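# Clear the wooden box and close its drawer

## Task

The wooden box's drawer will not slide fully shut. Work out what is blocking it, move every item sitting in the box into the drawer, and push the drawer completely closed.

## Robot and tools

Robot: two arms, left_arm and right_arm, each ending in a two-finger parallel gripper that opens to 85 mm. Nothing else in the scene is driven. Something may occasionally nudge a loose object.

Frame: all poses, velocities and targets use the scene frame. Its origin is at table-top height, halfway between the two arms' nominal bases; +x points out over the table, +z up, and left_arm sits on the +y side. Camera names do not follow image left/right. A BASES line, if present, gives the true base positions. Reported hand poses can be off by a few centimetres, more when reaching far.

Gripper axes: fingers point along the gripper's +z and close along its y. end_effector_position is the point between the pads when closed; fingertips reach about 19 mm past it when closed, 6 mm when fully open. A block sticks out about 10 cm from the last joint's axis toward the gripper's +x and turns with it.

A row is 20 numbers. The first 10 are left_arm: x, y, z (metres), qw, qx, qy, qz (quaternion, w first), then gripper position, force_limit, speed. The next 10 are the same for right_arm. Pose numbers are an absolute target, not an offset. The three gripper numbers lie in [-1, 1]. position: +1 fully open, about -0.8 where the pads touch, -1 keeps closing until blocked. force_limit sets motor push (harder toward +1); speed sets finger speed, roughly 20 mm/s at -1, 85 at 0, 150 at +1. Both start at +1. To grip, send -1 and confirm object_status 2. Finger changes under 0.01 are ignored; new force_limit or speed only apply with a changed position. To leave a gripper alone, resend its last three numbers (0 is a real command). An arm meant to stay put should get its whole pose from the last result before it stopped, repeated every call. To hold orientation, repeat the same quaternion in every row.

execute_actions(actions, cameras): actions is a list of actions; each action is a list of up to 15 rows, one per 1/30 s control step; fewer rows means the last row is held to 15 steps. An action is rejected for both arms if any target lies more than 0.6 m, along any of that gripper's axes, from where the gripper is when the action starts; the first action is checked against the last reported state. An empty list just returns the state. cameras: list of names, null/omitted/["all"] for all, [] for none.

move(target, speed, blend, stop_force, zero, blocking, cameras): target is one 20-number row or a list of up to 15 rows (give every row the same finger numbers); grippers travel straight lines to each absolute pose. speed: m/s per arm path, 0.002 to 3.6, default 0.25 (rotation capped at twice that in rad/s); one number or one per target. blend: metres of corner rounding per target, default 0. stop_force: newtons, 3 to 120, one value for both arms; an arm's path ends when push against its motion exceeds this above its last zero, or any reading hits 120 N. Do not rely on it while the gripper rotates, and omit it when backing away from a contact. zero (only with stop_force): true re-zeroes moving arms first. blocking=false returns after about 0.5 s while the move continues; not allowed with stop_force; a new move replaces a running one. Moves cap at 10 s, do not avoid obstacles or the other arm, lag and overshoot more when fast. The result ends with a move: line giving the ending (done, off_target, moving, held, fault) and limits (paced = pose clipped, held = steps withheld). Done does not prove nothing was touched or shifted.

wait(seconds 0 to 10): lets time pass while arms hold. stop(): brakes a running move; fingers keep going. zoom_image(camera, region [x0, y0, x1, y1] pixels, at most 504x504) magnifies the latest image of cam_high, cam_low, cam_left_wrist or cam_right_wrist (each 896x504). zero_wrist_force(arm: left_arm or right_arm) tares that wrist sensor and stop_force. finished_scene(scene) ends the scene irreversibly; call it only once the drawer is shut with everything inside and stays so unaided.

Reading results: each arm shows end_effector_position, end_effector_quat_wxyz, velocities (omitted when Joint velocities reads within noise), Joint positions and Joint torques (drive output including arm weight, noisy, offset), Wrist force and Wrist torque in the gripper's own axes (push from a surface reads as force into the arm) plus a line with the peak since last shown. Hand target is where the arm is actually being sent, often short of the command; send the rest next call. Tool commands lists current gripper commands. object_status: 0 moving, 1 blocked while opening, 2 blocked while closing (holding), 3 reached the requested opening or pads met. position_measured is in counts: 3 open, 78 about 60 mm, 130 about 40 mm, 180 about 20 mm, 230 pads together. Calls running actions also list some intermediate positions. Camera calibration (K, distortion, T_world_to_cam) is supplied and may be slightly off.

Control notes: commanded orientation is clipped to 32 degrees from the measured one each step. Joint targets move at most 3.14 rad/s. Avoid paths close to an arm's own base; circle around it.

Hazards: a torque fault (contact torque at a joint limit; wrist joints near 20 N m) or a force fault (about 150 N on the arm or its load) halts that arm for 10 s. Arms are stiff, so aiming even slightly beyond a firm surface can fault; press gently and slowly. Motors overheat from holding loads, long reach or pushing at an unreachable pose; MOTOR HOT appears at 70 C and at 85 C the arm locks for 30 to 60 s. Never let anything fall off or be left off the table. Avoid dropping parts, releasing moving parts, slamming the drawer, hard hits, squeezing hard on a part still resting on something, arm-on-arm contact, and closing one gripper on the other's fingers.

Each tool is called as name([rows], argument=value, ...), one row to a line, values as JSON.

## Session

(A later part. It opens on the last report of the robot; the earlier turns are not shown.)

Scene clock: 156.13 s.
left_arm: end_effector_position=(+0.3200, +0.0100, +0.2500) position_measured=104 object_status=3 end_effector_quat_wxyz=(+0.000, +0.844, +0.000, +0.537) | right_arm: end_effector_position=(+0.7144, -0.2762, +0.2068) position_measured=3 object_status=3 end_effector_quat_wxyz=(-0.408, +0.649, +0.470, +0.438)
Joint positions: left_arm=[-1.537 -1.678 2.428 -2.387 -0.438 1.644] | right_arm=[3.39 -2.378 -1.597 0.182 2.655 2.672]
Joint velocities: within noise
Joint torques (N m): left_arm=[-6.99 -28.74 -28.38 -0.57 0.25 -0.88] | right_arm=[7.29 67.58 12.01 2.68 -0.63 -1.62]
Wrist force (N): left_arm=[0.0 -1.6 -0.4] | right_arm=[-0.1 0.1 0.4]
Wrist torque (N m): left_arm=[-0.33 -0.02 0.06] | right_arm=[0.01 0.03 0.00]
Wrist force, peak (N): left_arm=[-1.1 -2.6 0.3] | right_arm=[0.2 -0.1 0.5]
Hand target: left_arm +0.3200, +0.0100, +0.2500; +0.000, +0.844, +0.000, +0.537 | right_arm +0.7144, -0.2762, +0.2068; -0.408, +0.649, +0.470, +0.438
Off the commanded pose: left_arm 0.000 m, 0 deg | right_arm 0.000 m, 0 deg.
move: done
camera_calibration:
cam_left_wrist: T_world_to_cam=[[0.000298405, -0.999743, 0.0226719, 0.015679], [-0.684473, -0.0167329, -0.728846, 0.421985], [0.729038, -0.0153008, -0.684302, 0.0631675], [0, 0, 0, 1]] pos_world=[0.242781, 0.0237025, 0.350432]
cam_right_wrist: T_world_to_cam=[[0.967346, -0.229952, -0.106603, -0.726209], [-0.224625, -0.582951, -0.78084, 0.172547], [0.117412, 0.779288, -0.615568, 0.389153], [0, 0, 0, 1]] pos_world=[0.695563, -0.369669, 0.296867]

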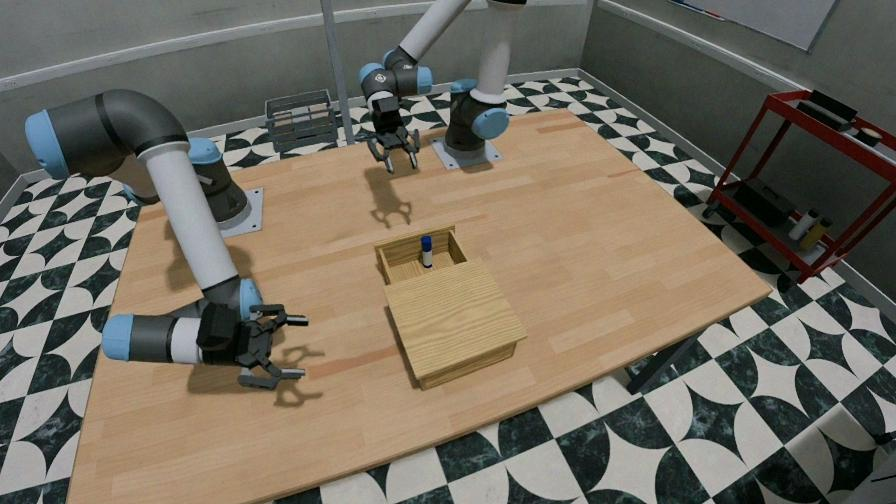

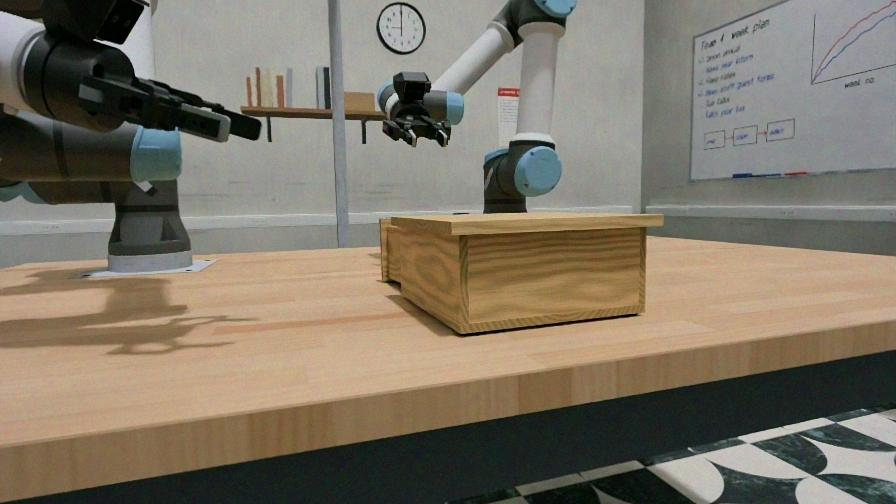

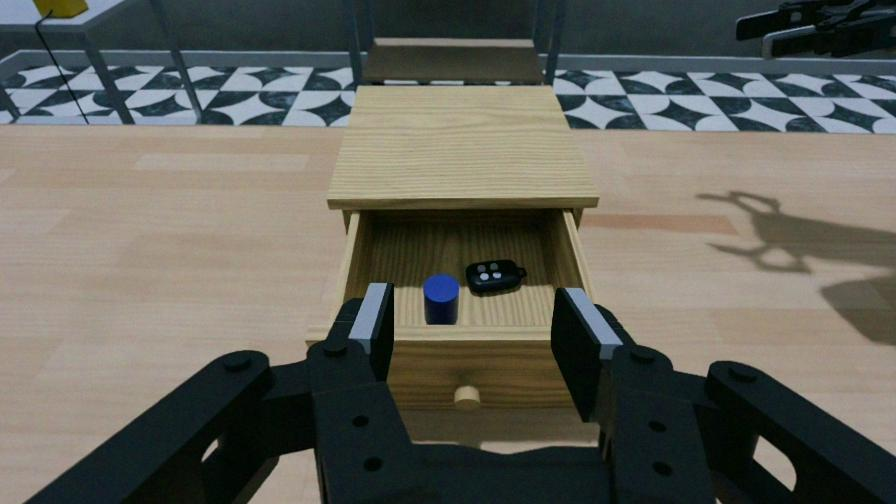

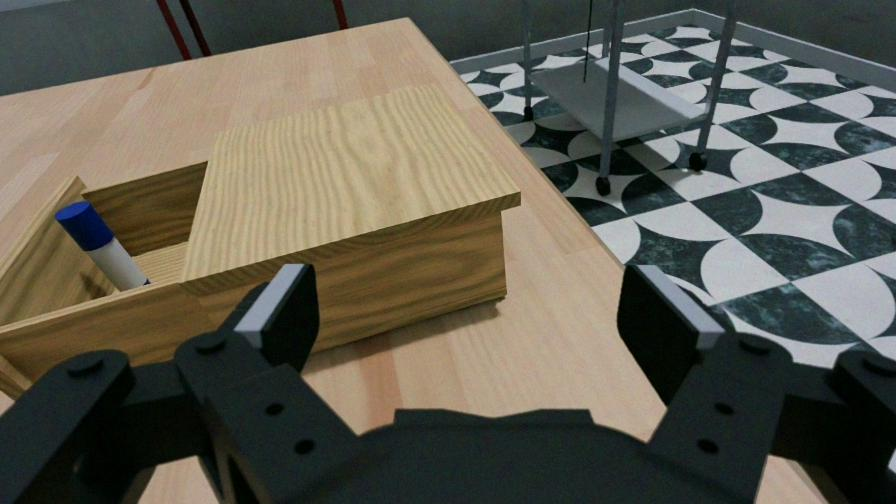

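move([
  [0.34,0.015,0.25,0.342,0,0.940,0,-0.1,-0.8,-0.8,0.7144,-0.2762,0.2068,-0.408,0.649,0.470,0.438,1,1,1],
  [0.40,0.015,0.165,0.342,0,0.940,0,-0.1,-0.8,-0.8,0.7144,-0.2762,0.2068,-0.408,0.649,0.470,0.438,1,1,1],
], speed=0.35)

zoom_image(camera="cam_left_wrist", region=[200, 0, 700, 500])

Scene clock: 243.57 s.
left_arm: end_effector_position=(+0.3999, +0.0150, +0.1651) position_measured=141 object_status=3 end_effector_quat_wxyz=(+0.342, +0.000, +0.940, +0.000) | right_arm: end_effector_position=(+0.7144, -0.2762, +0.2068) position_measured=3 object_status=3 end_effector_quat_wxyz=(-0.408, +0.649, +0.470, +0.438)
Joint positions: left_arm=[-1.154 -1.43 2.253 -2.719 -0.942 5.233] | right_arm=[3.39 -2.378 -1.597 0.182 2.655 2.672]
Joint velocities: within noise
Joint torques (N m): left_arm=[6.95 -6.27 -27.18 -5.76 -0.48 1.14] | right_arm=[7.49 66.13 12.99 3.58 -0.44 -1.47]
Wrist force (N): left_arm=[2.6 -0.5 -1.0] | right_arm=[0.0 0.0 0.3]
Wrist torque (N m): left_arm=[-0.19 -0.29 -0.17] | right_arm=[0.00 0.00 0.00]
Wrist force, peak (N): left_arm=[4.1 -0.9 -2.5] | right_arm=[0.1 0.3 0.4]
Hand target: left_arm +0.4000, +0.0150, +0.1650; +0.342, +0.000, +0.940, +0.000 | right_arm +0.7144, -0.2762, +0.2068; -0.408, +0.649, +0.470, +0.438
Off the commanded pose: left_arm 0.000 m, 0 deg | right_arm 0.000 m, 0 deg.
move: done
camera_calibration:
cam_left_wrist: T_world_to_cam=[[-0.0217074, 0.999744, -0.0063274, 0.0060973], [0.527531, 0.0168299, 0.849369, -0.330878], [0.849259, 0.0150997, -0.527761, -0.127444], [0, 0, 0, 1]] pos_world=[0.282914, 0.00139727, 0.213816]
cam_right_wrist: T_world_to_cam=[[0.967349, -0.229933, -0.106617, -0.7262], [-0.224618, -0.582906, -0.780876, 0.17257], [0.117402, 0.779328, -0.61552, 0.38916], [0, 0, 0, 1]] pos_world=[0.695563, -0.369669, 0.296866]

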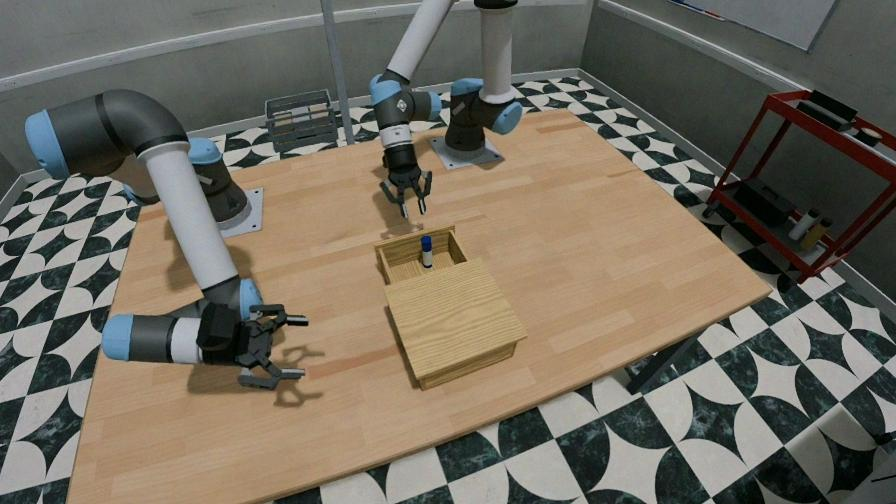

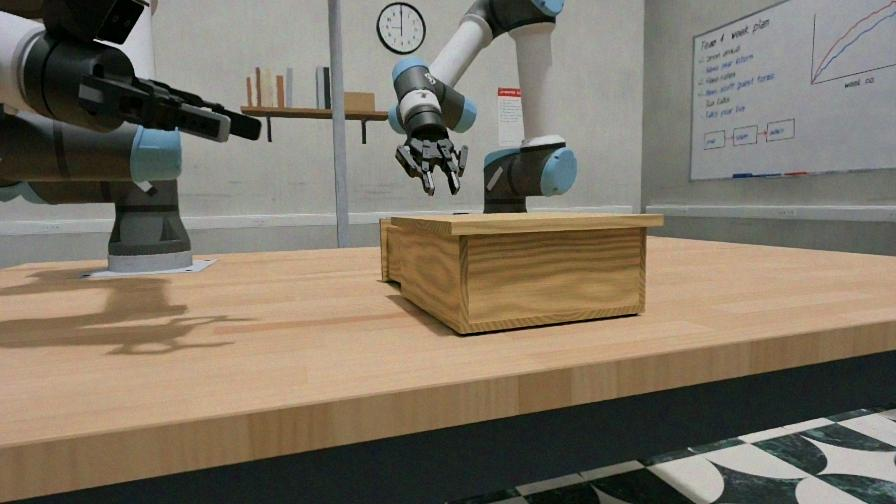

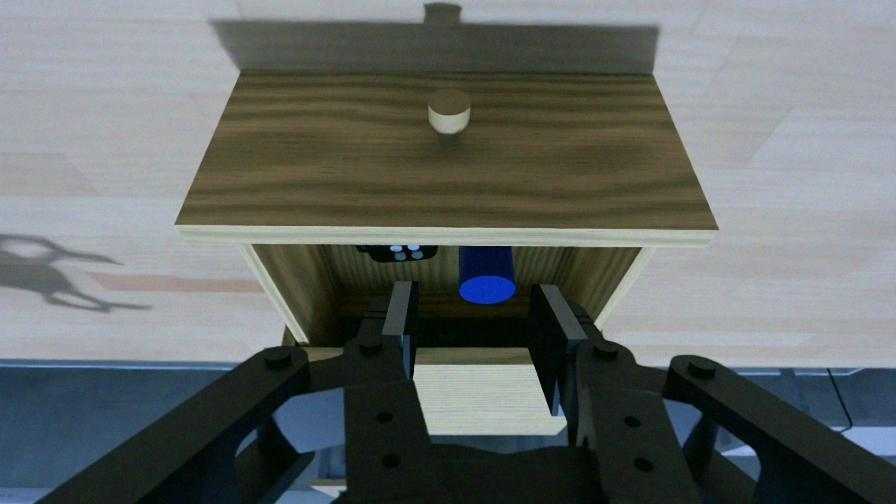

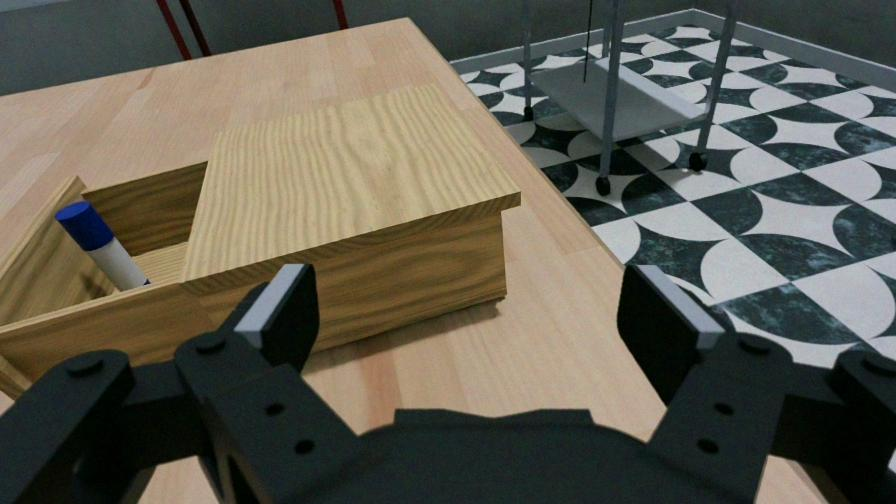

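Scaled by 1.008 from the camera's 896x504 image, which has a finer 1280x720 frame.

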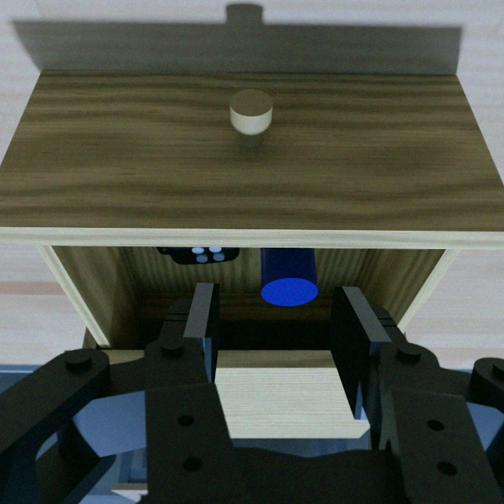

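move([
  [0.425,0.021,0.15,0.2588,0,0.9659,0,0.1,-0.8,-1,0.7144,-0.2762,0.2068,-0.408,0.649,0.470,0.438,1,1,1],
], speed=0.2, cameras=["cam_high","cam_left_wrist","cam_right_wrist"])

zoom_image(camera="cam_right_wrist", region=[0, 100, 250, 350])

Scene clock: 276.63 s.
left_arm: end_effector_position=(+0.4249, +0.0210, +0.1500) position_measured=117 object_status=3 end_effector_quat_wxyz=(+0.259, +0.000, +0.966, +0.000) | right_arm: end_effector_position=(+0.7144, -0.2762, +0.2068) position_measured=3 object_status=3 end_effector_quat_wxyz=(-0.408, +0.649, +0.470, +0.438)
Joint positions: left_arm=[-1.024 -1.378 2.137 -2.621 -1.128 5.322] | right_arm=[3.39 -2.378 -1.597 0.182 2.655 2.672]
Joint velocities: within noise
Joint torques (N m): left_arm=[7.27 -8.85 -26.82 -0.75 -0.79 1.26] | right_arm=[7.96 65.64 14.08 3.96 -0.22 -1.4]
Wrist force (N): left_arm=[2.1 -0.8 -1.0] | right_arm=[-0.3 0.1 0.2]
Wrist torque (N m): left_arm=[-0.24 -0.22 -0.16] | right_arm=[0.02 0.04 0.01]
Wrist force, peak (N): left_arm=[3.2 -0.8 -1.4] | right_arm=[-0.2 -0.1 0.4]
Hand target: left_arm +0.4250, +0.0210, +0.1500; +0.259, +0.000, +0.966, +0.000 | right_arm +0.7144, -0.2762, +0.2068; -0.408, +0.649, +0.470, +0.438
Off the commanded pose: left_arm 0.000 m, 0 deg | right_arm 0.000 m, 0 deg.
move: done
camera_calibration:
cam_left_wrist: T_world_to_cam=[[-0.0223933, 0.999746, -0.0026822, 0.000414014], [0.666592, 0.0169304, 0.74523, -0.374834], [0.745086, 0.0149002, -0.666802, -0.0916003], [0, 0, 0, 1]] pos_world=[0.318121, 0.00729702, 0.218259]
cam_right_wrist: T_world_to_cam=[[0.967346, -0.229952, -0.106603, -0.726209], [-0.224625, -0.582951, -0.78084, 0.172547], [0.117412, 0.779288, -0.615568, 0.389153], [0, 0, 0, 1]] pos_world=[0.695563, -0.369669, 0.296867]
Images, in order (width x height): cam_high 896x504, cam_left_wrist 896x504, cam_right_wrist 896x504.

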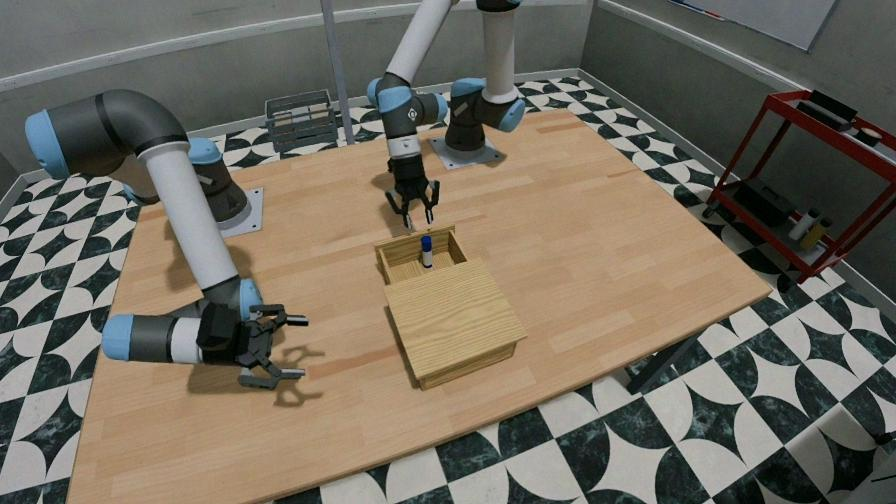

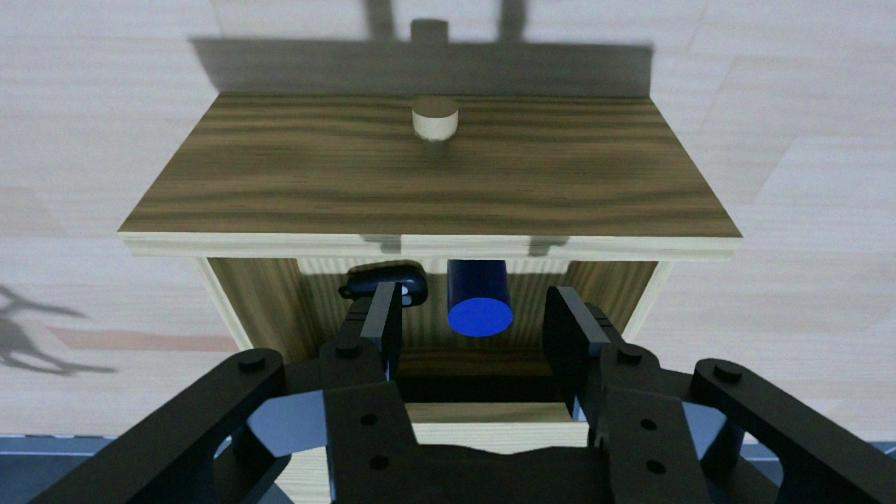

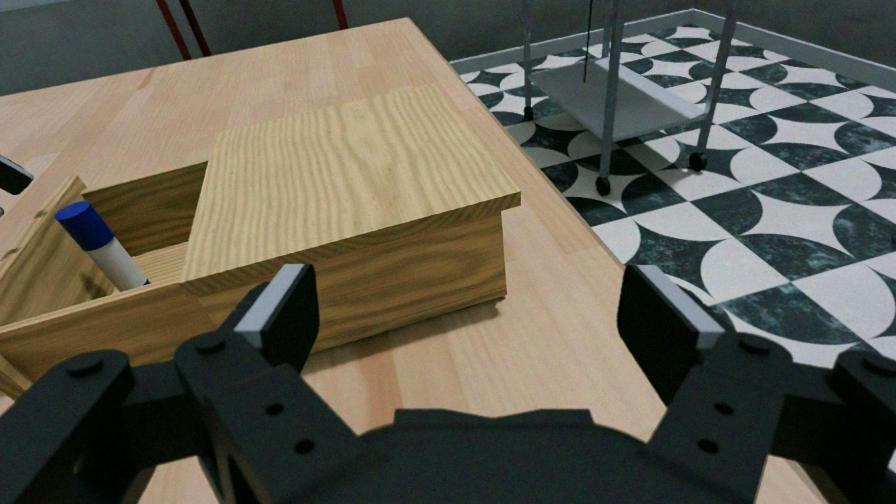

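Scaled by 2.016 from the camera's 896x504 image, which has a finer 1280x720 frame.

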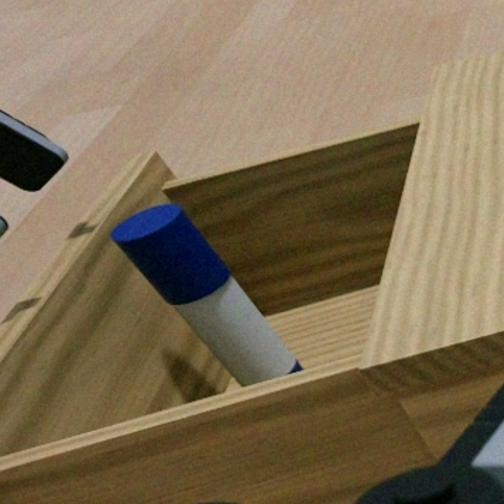

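move([
  [0.456,0.021,0.107,0.2588,0,0.9659,0,0.1,-0.8,-1,0.7144,-0.2762,0.2068,-0.408,0.649,0.470,0.438,1,1,1],
], speed=0.05, stop_force=8, cameras=["cam_high","cam_left_wrist","cam_right_wrist"])

zoom_image(camera="cam_right_wrist", region=[0, 100, 250, 350])

Scene clock: 285.23 s.
left_arm: end_effector_position=(+0.4560, +0.0210, +0.1070) position_measured=117 object_status=3 end_effector_quat_wxyz=(+0.259, +0.000, +0.966, +0.000) | right_arm: end_effector_position=(+0.7144, -0.2762, +0.2068) position_measured=3 object_status=3 end_effector_quat_wxyz=(-0.408, +0.649, +0.470, +0.438)
Joint positions: left_arm=[-0.969 -1.239 2.11 -2.757 -1.145 5.38] | right_arm=[3.39 -2.378 -1.597 0.182 2.655 2.672]
Joint velocities: within noise
Joint torques (N m): left_arm=[7.76 -11.54 -26.26 -6.21 -0.61 1.61] | right_arm=[7.12 64.65 14.25 4.32 -0.1 -1.37]
Wrist force (N): left_arm=[2.2 -0.5 -0.9] | right_arm=[0.1 0.1 -0.1]
Wrist torque (N m): left_arm=[-0.19 -0.27 -0.12] | right_arm=[0.02 -0.01 0.00]
Wrist force, peak (N): left_arm=[2.3 -1.0 -1.1] | right_arm=[0.3 0.2 0.5]
Hand target: left_arm +0.4560, +0.0210, +0.1070; +0.259, +0.000, +0.966, +0.000 | right_arm +0.7144, -0.2762, +0.2068; -0.408, +0.649, +0.470, +0.438
Off the commanded pose: left_arm 0.000 m, 0 deg | right_arm 0.000 m, 0 deg.
move: done
camera_calibration:
cam_left_wrist: T_world_to_cam=[[-0.0224013, 0.999746, -0.00253325, 0.000971875], [0.66686, 0.0168301, 0.744993, -0.363569], [0.744846, 0.0149995, -0.667067, -0.143317], [0, 0, 0, 1]] pos_world=[0.349221, 0.00729695, 0.175257]
cam_right_wrist: T_world_to_cam=[[0.967349, -0.229933, -0.106617, -0.7262], [-0.224618, -0.582906, -0.780876, 0.17257], [0.117402, 0.779328, -0.61552, 0.38916], [0, 0, 0, 1]] pos_world=[0.695563, -0.369669, 0.296866]
Images, in order (width x height): cam_high 896x504, cam_left_wrist 896x504, cam_right_wrist 896x504.

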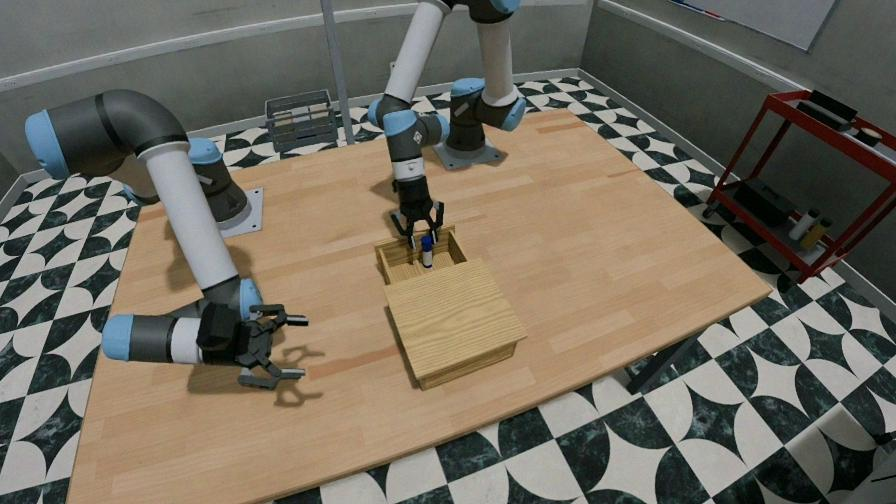

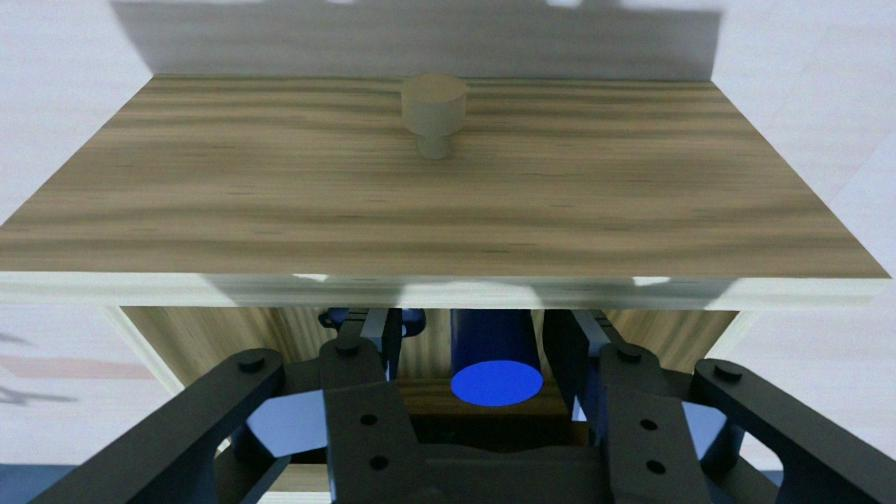

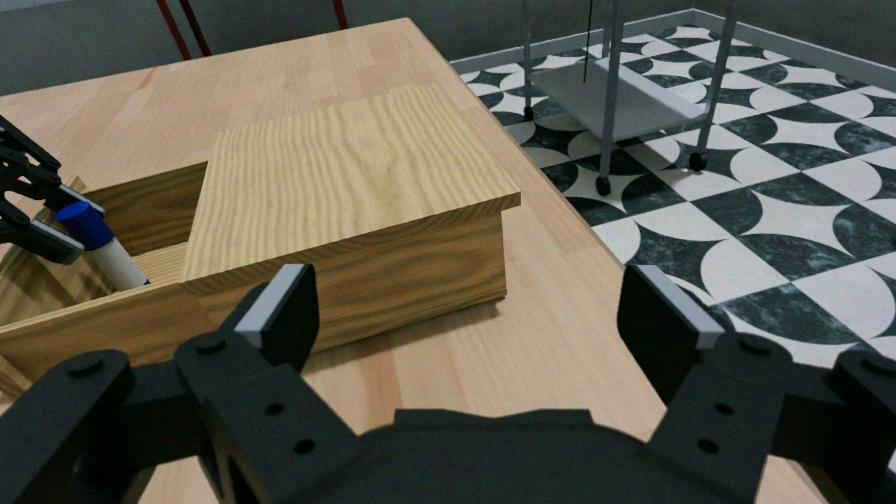

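Scaled by 2.016 from the camera's 896x504 image, which has a finer 1280x720 frame.

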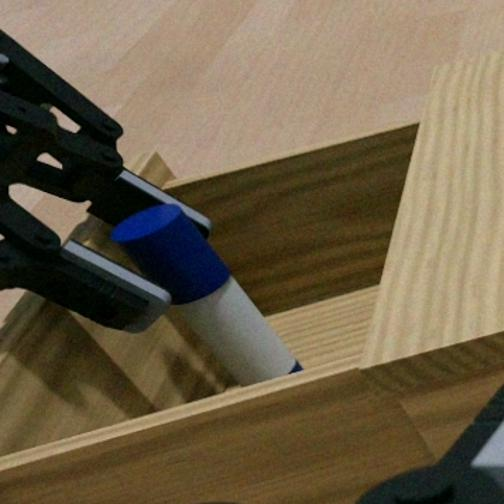

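move([
  [0.456,0.026,0.107,0.2588,0,0.9659,0,0.1,-0.8,-1,0.7144,-0.2762,0.2068,-0.408,0.649,0.470,0.438,1,1,1],
], speed=0.03, cameras=[])

move([
  [0.456,0.026,0.107,0.2588,0,0.9659,0,-1,-0.9,-1,0.7144,-0.2762,0.2068,-0.408,0.649,0.470,0.438,1,1,1],
], speed=0.03, cameras=["cam_left_wrist","cam_right_wrist"])

Scene clock: 294.80 s.
left_arm: end_effector_position=(+0.4560, +0.0258, +0.1070) position_measured=117 object_status=3 end_effector_quat_wxyz=(+0.259, +0.000, +0.966, +0.000) | right_arm: end_effector_position=(+0.7144, -0.2762, +0.2068) position_measured=3 object_status=3 end_effector_quat_wxyz=(-0.408, +0.649, +0.470, +0.438)
Joint positions: left_arm=[-0.963 -1.244 2.119 -2.763 -1.147 5.386] | right_arm=[3.39 -2.378 -1.597 0.182 2.655 2.672]
Joint velocities: within noise
Joint torques (N m): left_arm=[7.1 -47.28 -5.19 -6.5 -0.43 1.74] | right_arm=[6.89 64.25 15.08 4.62 -0.04 -1.35]
Wrist force (N): left_arm=[2.2 -0.3 -1.0] | right_arm=[-0.1 0.0 0.0]
Wrist torque (N m): left_arm=[-0.16 -0.26 -0.12] | right_arm=[-0.01 0.02 0.00]
Wrist force, peak (N): left_arm=[2.5 -0.6 -0.6] | right_arm=[-0.2 0.2 0.4]
Hand target: left_arm +0.4560, +0.0260, +0.1070; +0.259, +0.000, +0.966, +0.000 | right_arm +0.7144, -0.2762, +0.2068; -0.408, +0.649, +0.470, +0.438
Off the commanded pose: left_arm 0.000 m, 0 deg | right_arm 0.000 m, 0 deg.
move: done
No camera images: "cameras" was empty.

Scene clock: 296.07 s.
left_arm: end_effector_position=(+0.4560, +0.0260, +0.1070) position_measured=169 object_status=0 end_effector_quat_wxyz=(+0.259, +0.000, +0.966, +0.000) | right_arm: end_effector_position=(+0.7144, -0.2762, +0.2068) position_measured=3 object_status=3 end_effector_quat_wxyz=(-0.408, +0.649, +0.470, +0.438)
Joint positions: left_arm=[-0.963 -1.245 2.12 -2.763 -1.147 5.386] | right_arm=[3.39 -2.378 -1.597 0.182 2.655 2.672]
Joint velocities: within noise
Joint torques (N m): left_arm=[8.11 -47.12 -7.58 -5.92 -0.72 1.44] | right_arm=[6.79 63.66 15.6 4.58 0.02 -1.37]
Wrist force (N): left_arm=[1.7 -0.2 -1.9] | right_arm=[0.0 -0.1 0.0]
Wrist torque (N m): left_arm=[-0.21 -0.25 -0.12] | right_arm=[-0.02 0.00 0.00]
Wrist force, peak (N): left_arm=[1.7 -0.1 -2.1] | right_arm=[0.0 0.1 0.4]
Hand target: left_arm +0.4560, +0.0260, +0.1070; +0.259, +0.000, +0.966, +0.000 | right_arm +0.7144, -0.2762, +0.2068; -0.408, +0.649, +0.470, +0.438
Off the commanded pose: left_arm 0.000 m, 0 deg | right_arm 0.000 m, 0 deg.
move: done
camera_calibration:
cam_left_wrist: T_world_to_cam=[[-0.0224013, 0.999746, -0.00253325, -0.00402685], [0.66686, 0.0168301, 0.744993, -0.363654], [0.744846, 0.0149995, -0.667067, -0.143392], [0, 0, 0, 1]] pos_world=[0.349221, 0.0122969, 0.175257]
cam_right_wrist: T_world_to_cam=[[0.967349, -0.229933, -0.106617, -0.7262], [-0.224618, -0.582906, -0.780876, 0.17257], [0.117402, 0.779328, -0.61552, 0.38916], [0, 0, 0, 1]] pos_world=[0.695563, -0.369669, 0.296866]
Images, in order (width x height): cam_left_wrist 896x504, cam_right_wrist 896x504.

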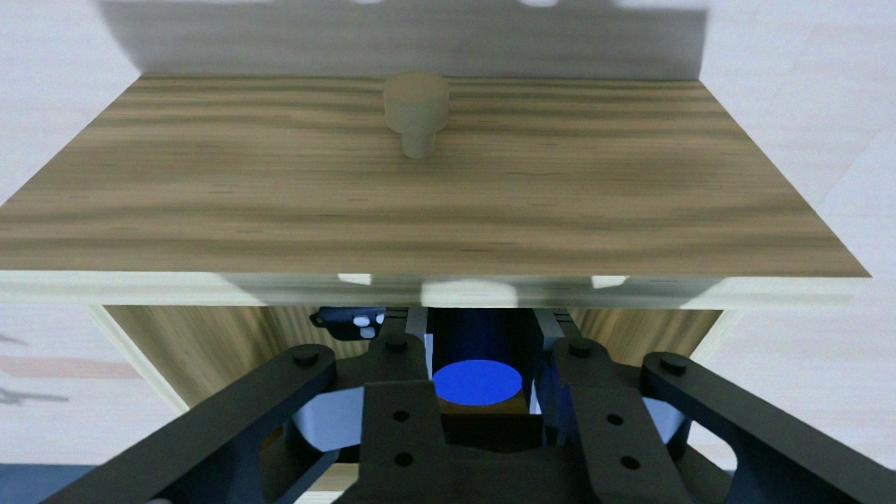

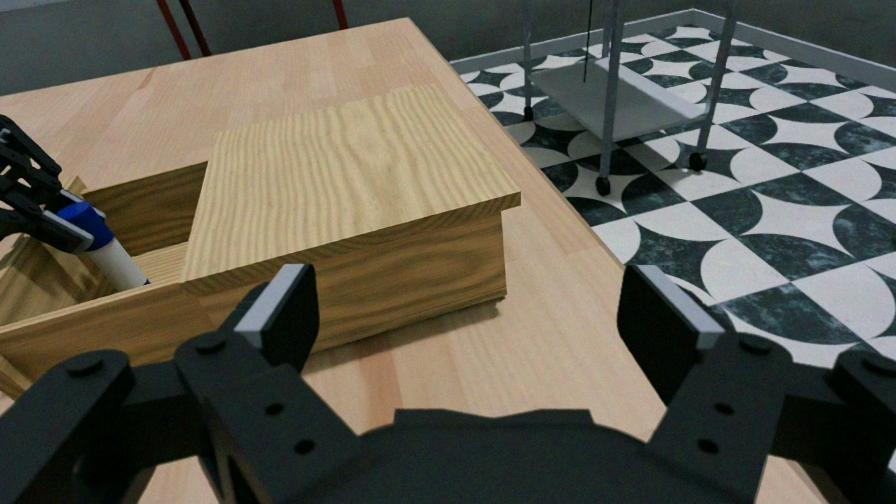

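move([
  [0.456,0.026,0.25,0.2588,0,0.9659,0,-1,-0.9,-1,0.7144,-0.2762,0.2068,-0.408,0.649,0.470,0.438,1,1,1],
], speed=0.08, cameras=["cam_high","cam_left_wrist","cam_right_wrist"])

Scene clock: 303.63 s.
left_arm: end_effector_position=(+0.4560, +0.0260, +0.2499) position_measured=169 object_status=2 end_effector_quat_wxyz=(+0.259, +0.000, +0.966, +0.000) | right_arm: end_effector_position=(+0.7144, -0.2762, +0.2068) position_measured=3 object_status=3 end_effector_quat_wxyz=(-0.408, +0.649, +0.470, +0.438)
Joint positions: left_arm=[-0.963 -1.48 1.953 -2.362 -1.147 5.387] | right_arm=[3.39 -2.378 -1.597 0.182 2.655 2.672]
Joint velocities: within noise
Joint torques (N m): left_arm=[-4.97 -43.44 -31.49 -1.03 1.93 -0.85] | right_arm=[7.03 63.22 16.59 4.59 0.3 -1.39]
Wrist force (N): left_arm=[2.8 -0.6 -0.9] | right_arm=[0.0 -0.1 0.2]
Wrist torque (N m): left_arm=[-0.16 -0.31 -0.07] | right_arm=[-0.02 0.00 0.00]
Wrist force, peak (N): left_arm=[2.8 -0.3 -0.9] | right_arm=[-0.1 -0.2 0.5]
Hand target: left_arm +0.4560, +0.0260, +0.2500; +0.259, +0.000, +0.966, +0.000 | right_arm +0.7144, -0.2762, +0.2068; -0.408, +0.649, +0.470, +0.438
Off the commanded pose: left_arm 0.000 m, 0 deg | right_arm 0.000 m, 0 deg.
move: done
camera_calibration:
cam_left_wrist: T_world_to_cam=[[-0.0223266, 0.999747, -0.00259973, -0.00376944], [0.666861, 0.0168298, 0.744992, -0.470115], [0.744848, 0.0148995, -0.667068, -0.0480683], [0, 0, 0, 1]] pos_world=[0.349221, 0.0123966, 0.318157]
cam_right_wrist: T_world_to_cam=[[0.967349, -0.229933, -0.106617, -0.7262], [-0.224618, -0.582906, -0.780876, 0.17257], [0.117402, 0.779328, -0.61552, 0.38916], [0, 0, 0, 1]] pos_world=[0.695563, -0.369669, 0.296866]
Images, in order (width x height): cam_high 896x504, cam_left_wrist 896x504, cam_right_wrist 896x504.

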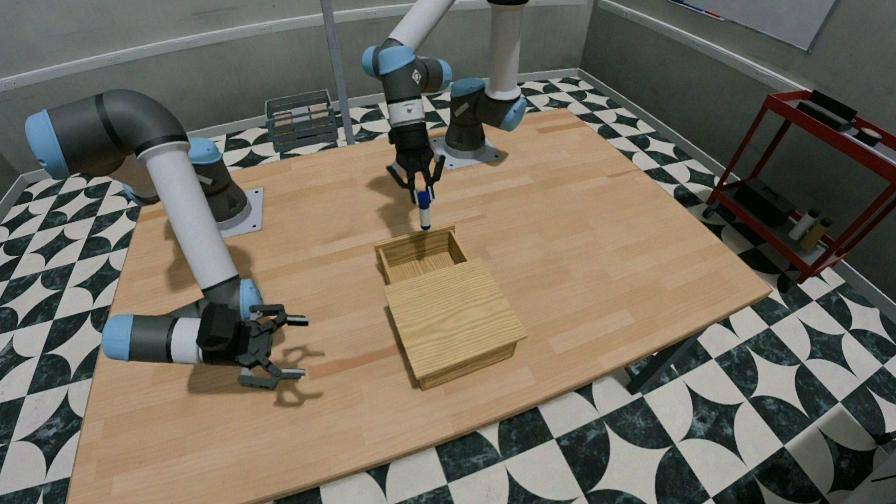

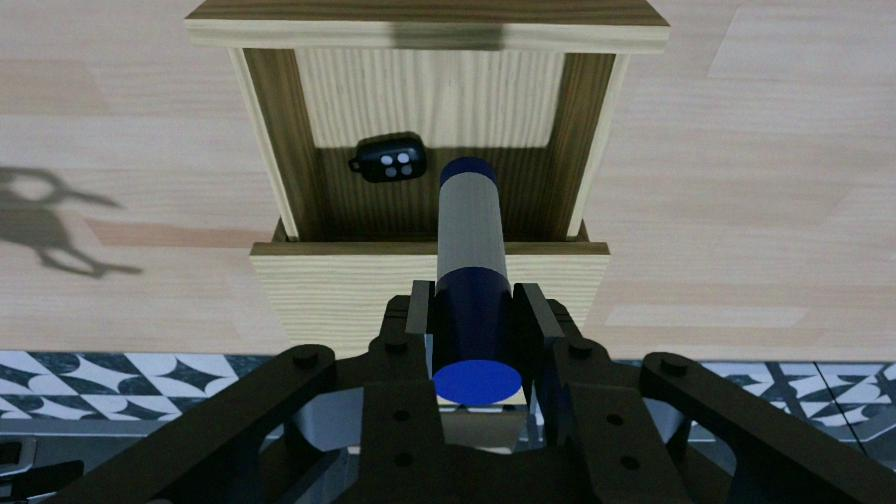

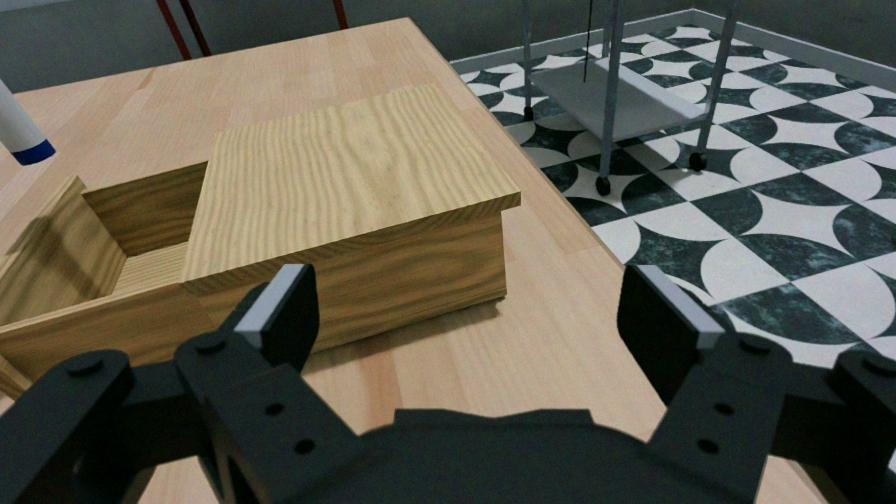

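move([
  [0.465,0.02,0.27,0.183,0.683,0.683,-0.183,-1,-0.9,-1,0.7144,-0.2762,0.2068,-0.408,0.649,0.470,0.438,1,1,1],
  [0.47,0.01,0.27,0,0.7071,0.7071,0,-1,-0.9,-1,0.7144,-0.2762,0.2068,-0.408,0.649,0.470,0.438,1,1,1],
  [0.475,0.0,0.26,-0.2706,0.6533,0.6533,0.2706,-1,-0.9,-1,0.7144,-0.2762,0.2068,-0.408,0.649,0.470,0.438,1,1,1],
], speed=0.3)

Scene clock: 318.27 s.
left_arm: end_effector_position=(+0.4747, -0.0002, +0.2600) position_measured=169 object_status=2 end_effector_quat_wxyz=(-0.256, +0.512, +0.717, +0.398) | right_arm: end_effector_position=(+0.7144, -0.2762, +0.2068) position_measured=3 object_status=3 end_effector_quat_wxyz=(-0.408, +0.649, +0.470, +0.438)
Joint positions: left_arm=[-0.995 -0.791 0.842 -0.735 -1.063 6.282] | right_arm=[3.39 -2.378 -1.597 0.182 2.655 2.672]
Joint velocities: within noise
Joint torques (N m): left_arm=[5.76 -28.72 -33.04 2.25 -0.86 1.02] | right_arm=[6.77 61.88 18.07 4.54 0.57 -1.3]
Wrist force (N): left_arm=[-0.1 -1.9 -0.6] | right_arm=[0.0 0.0 0.2]
Wrist torque (N m): left_arm=[-0.32 -0.05 0.16] | right_arm=[0.01 -0.01 0.00]
Wrist force, peak (N): left_arm=[3.3 0.9 -0.1] | right_arm=[-0.1 0.1 0.5]
Hand target: left_arm +0.4747, -0.0002, +0.2600; -0.256, +0.512, +0.717, +0.398 | right_arm +0.7144, -0.2762, +0.2068; -0.408, +0.649, +0.470, +0.438
Off the commanded pose: left_arm 0.000 m, 23 deg | right_arm 0.000 m, 0 deg.
joint sent to its limit (left arm) — joint 6 (wrist 3), upper limit. The joint targets are off in orientation, not in position.
move: off_target (left_arm); limits=paced
camera_calibration:
cam_left_wrist: T_world_to_cam=[[0.930302, 0.16175, 0.329203, -0.515698], [0.329856, -0.761455, -0.558015, 0.00893691], [0.160415, 0.627712, -0.761738, 0.247303], [0, 0, 0, 1]] pos_world=[0.437136, -0.0650157, 0.363136]
cam_right_wrist: T_world_to_cam=[[0.967349, -0.229933, -0.106617, -0.7262], [-0.224618, -0.582906, -0.780876, 0.17257], [0.117402, 0.779328, -0.61552, 0.38916], [0, 0, 0, 1]] pos_world=[0.695563, -0.369669, 0.296866]

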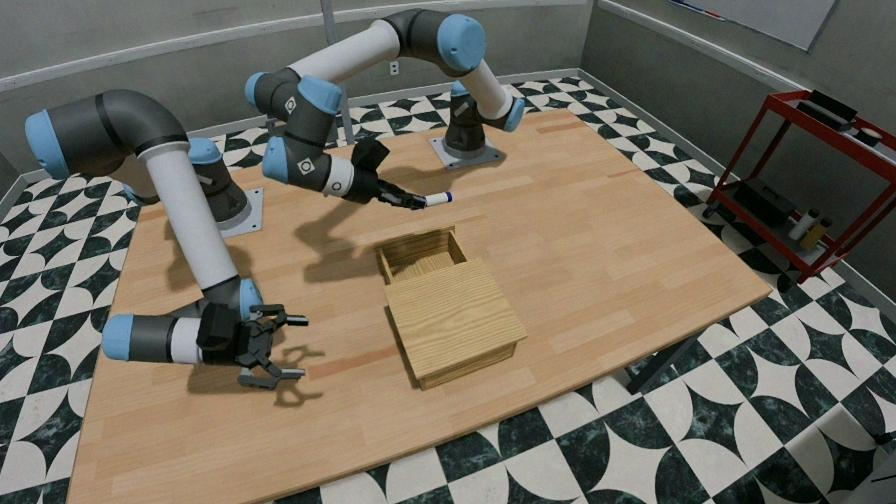

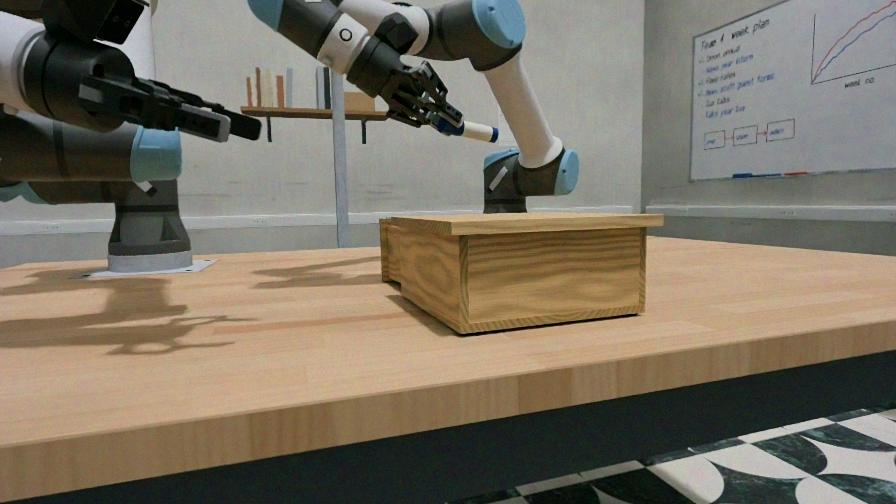

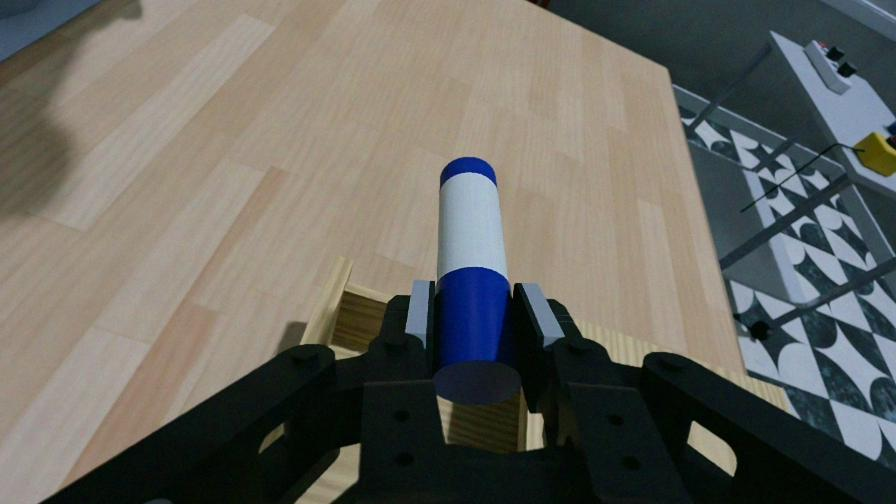

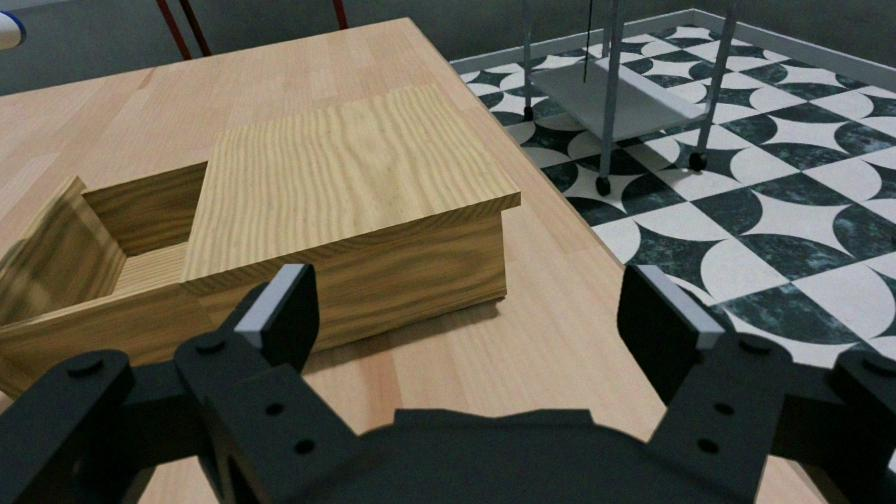

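move([
  [0.47,0.01,0.27,0,0.7071,0.7071,0,-1,-0.9,-1,0.7144,-0.2762,0.2068,-0.408,0.649,0.470,0.438,1,1,1],
  [0.47,0.01,0.27,0,0,1,0,-1,-0.9,-1,0.7144,-0.2762,0.2068,-0.408,0.649,0.470,0.438,1,1,1],
  [0.47,0.01,0.27,0,-0.7071,0.7071,0,-1,-0.9,-1,0.7144,-0.2762,0.2068,-0.408,0.649,0.470,0.438,1,1,1],
  [0.475,0.02,0.26,-0.2706,-0.6533,0.6533,-0.2706,-1,-0.9,-1,0.7144,-0.2762,0.2068,-0.408,0.649,0.470,0.438,1,1,1],
], speed=0.4)

Scene clock: 344.20 s.
left_arm: end_effector_position=(+0.4750, +0.0200, +0.2600) position_measured=169 object_status=2 end_effector_quat_wxyz=(+0.271, +0.653, -0.653, +0.270) | right_arm: end_effector_position=(+0.7144, -0.2762, +0.2068) position_measured=3 object_status=3 end_effector_quat_wxyz=(-0.408, +0.649, +0.470, +0.438)
Joint positions: left_arm=[-0.508 -1.302 1.863 -2.586 -2.235 4.042] | right_arm=[3.39 -2.378 -1.597 0.182 2.655 2.672]
Joint velocities: within noise
Joint torques (N m): left_arm=[8.34 -11.51 -10.77 -5.96 -3 -1.23] | right_arm=[6.69 60.55 19.69 4.35 0.87 -1.3]
Wrist force (N): left_arm=[-0.7 -1.1 -0.1] | right_arm=[-0.2 0.0 0.0]
Wrist torque (N m): left_arm=[-0.20 0.10 0.04] | right_arm=[0.00 0.03 0.00]
Wrist force, peak (N): left_arm=[-0.5 -2.4 -1.3] | right_arm=[0.3 0.3 0.5]
Hand target: left_arm +0.4750, +0.0200, +0.2600; +0.271, +0.653, -0.653, +0.271 | right_arm +0.7144, -0.2762, +0.2068; -0.408, +0.649, +0.470, +0.438
Off the commanded pose: left_arm 0.000 m, 0 deg | right_arm 0.000 m, 0 deg.
move: done; limits=paced
camera_calibration:
cam_left_wrist: T_world_to_cam=[[-0.999746, -0.00825137, 0.0209793, 0.48107], [-0.0168297, 0.89235, -0.45103, 0.127946], [-0.0149993, -0.451269, -0.892262, 0.373469], [0, 0, 0, 1]] pos_world=[0.488703, 0.0583322, 0.380847]
cam_right_wrist: T_world_to_cam=[[0.967349, -0.229933, -0.106617, -0.7262], [-0.224618, -0.582906, -0.780876, 0.17257], [0.117402, 0.779328, -0.61552, 0.38916], [0, 0, 0, 1]] pos_world=[0.695563, -0.369669, 0.296866]

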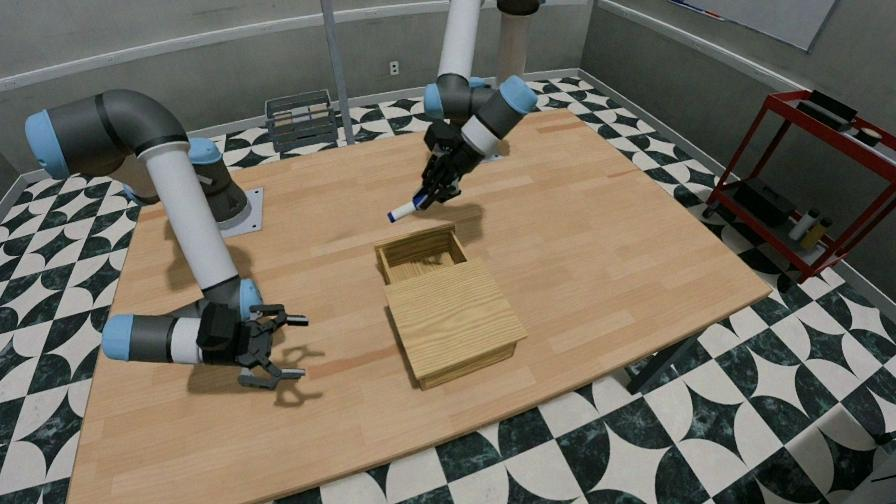

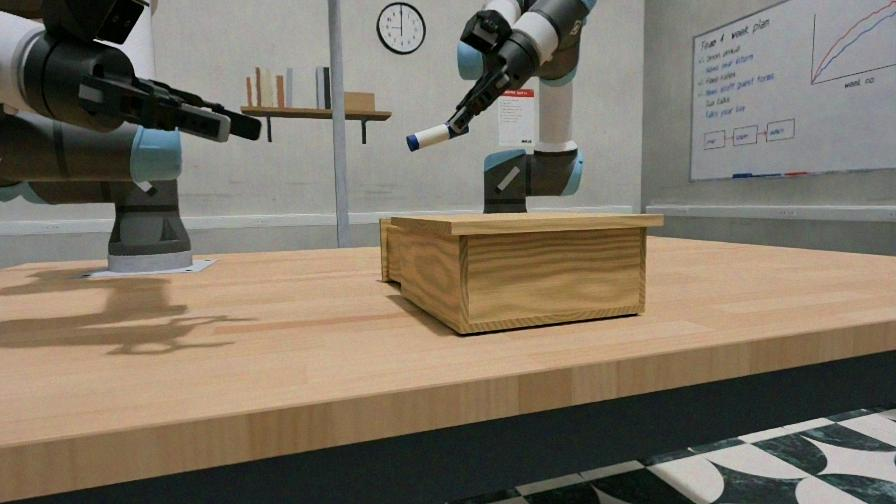

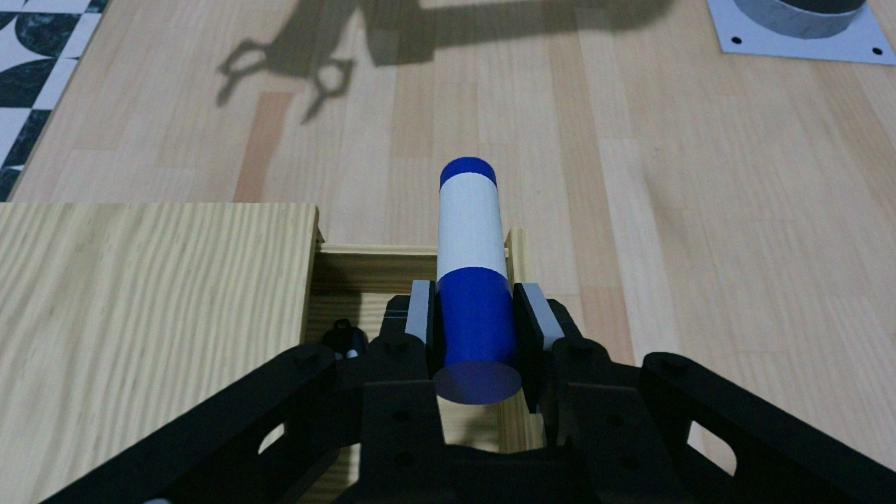

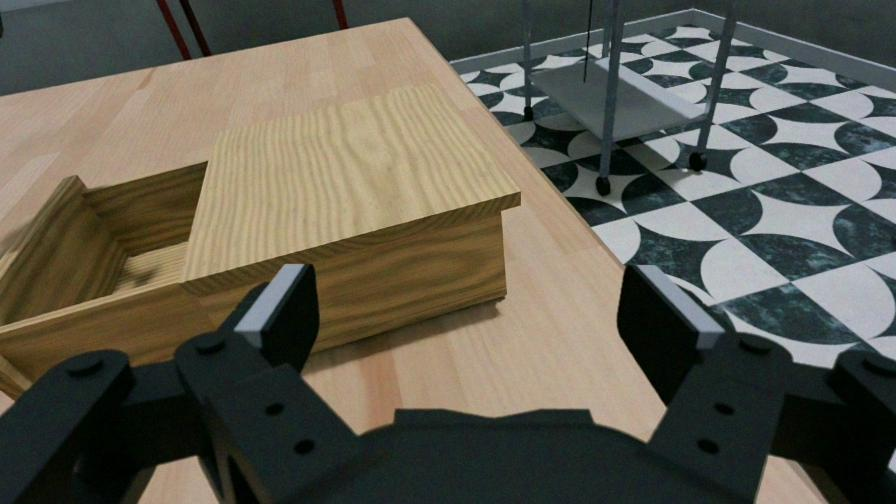

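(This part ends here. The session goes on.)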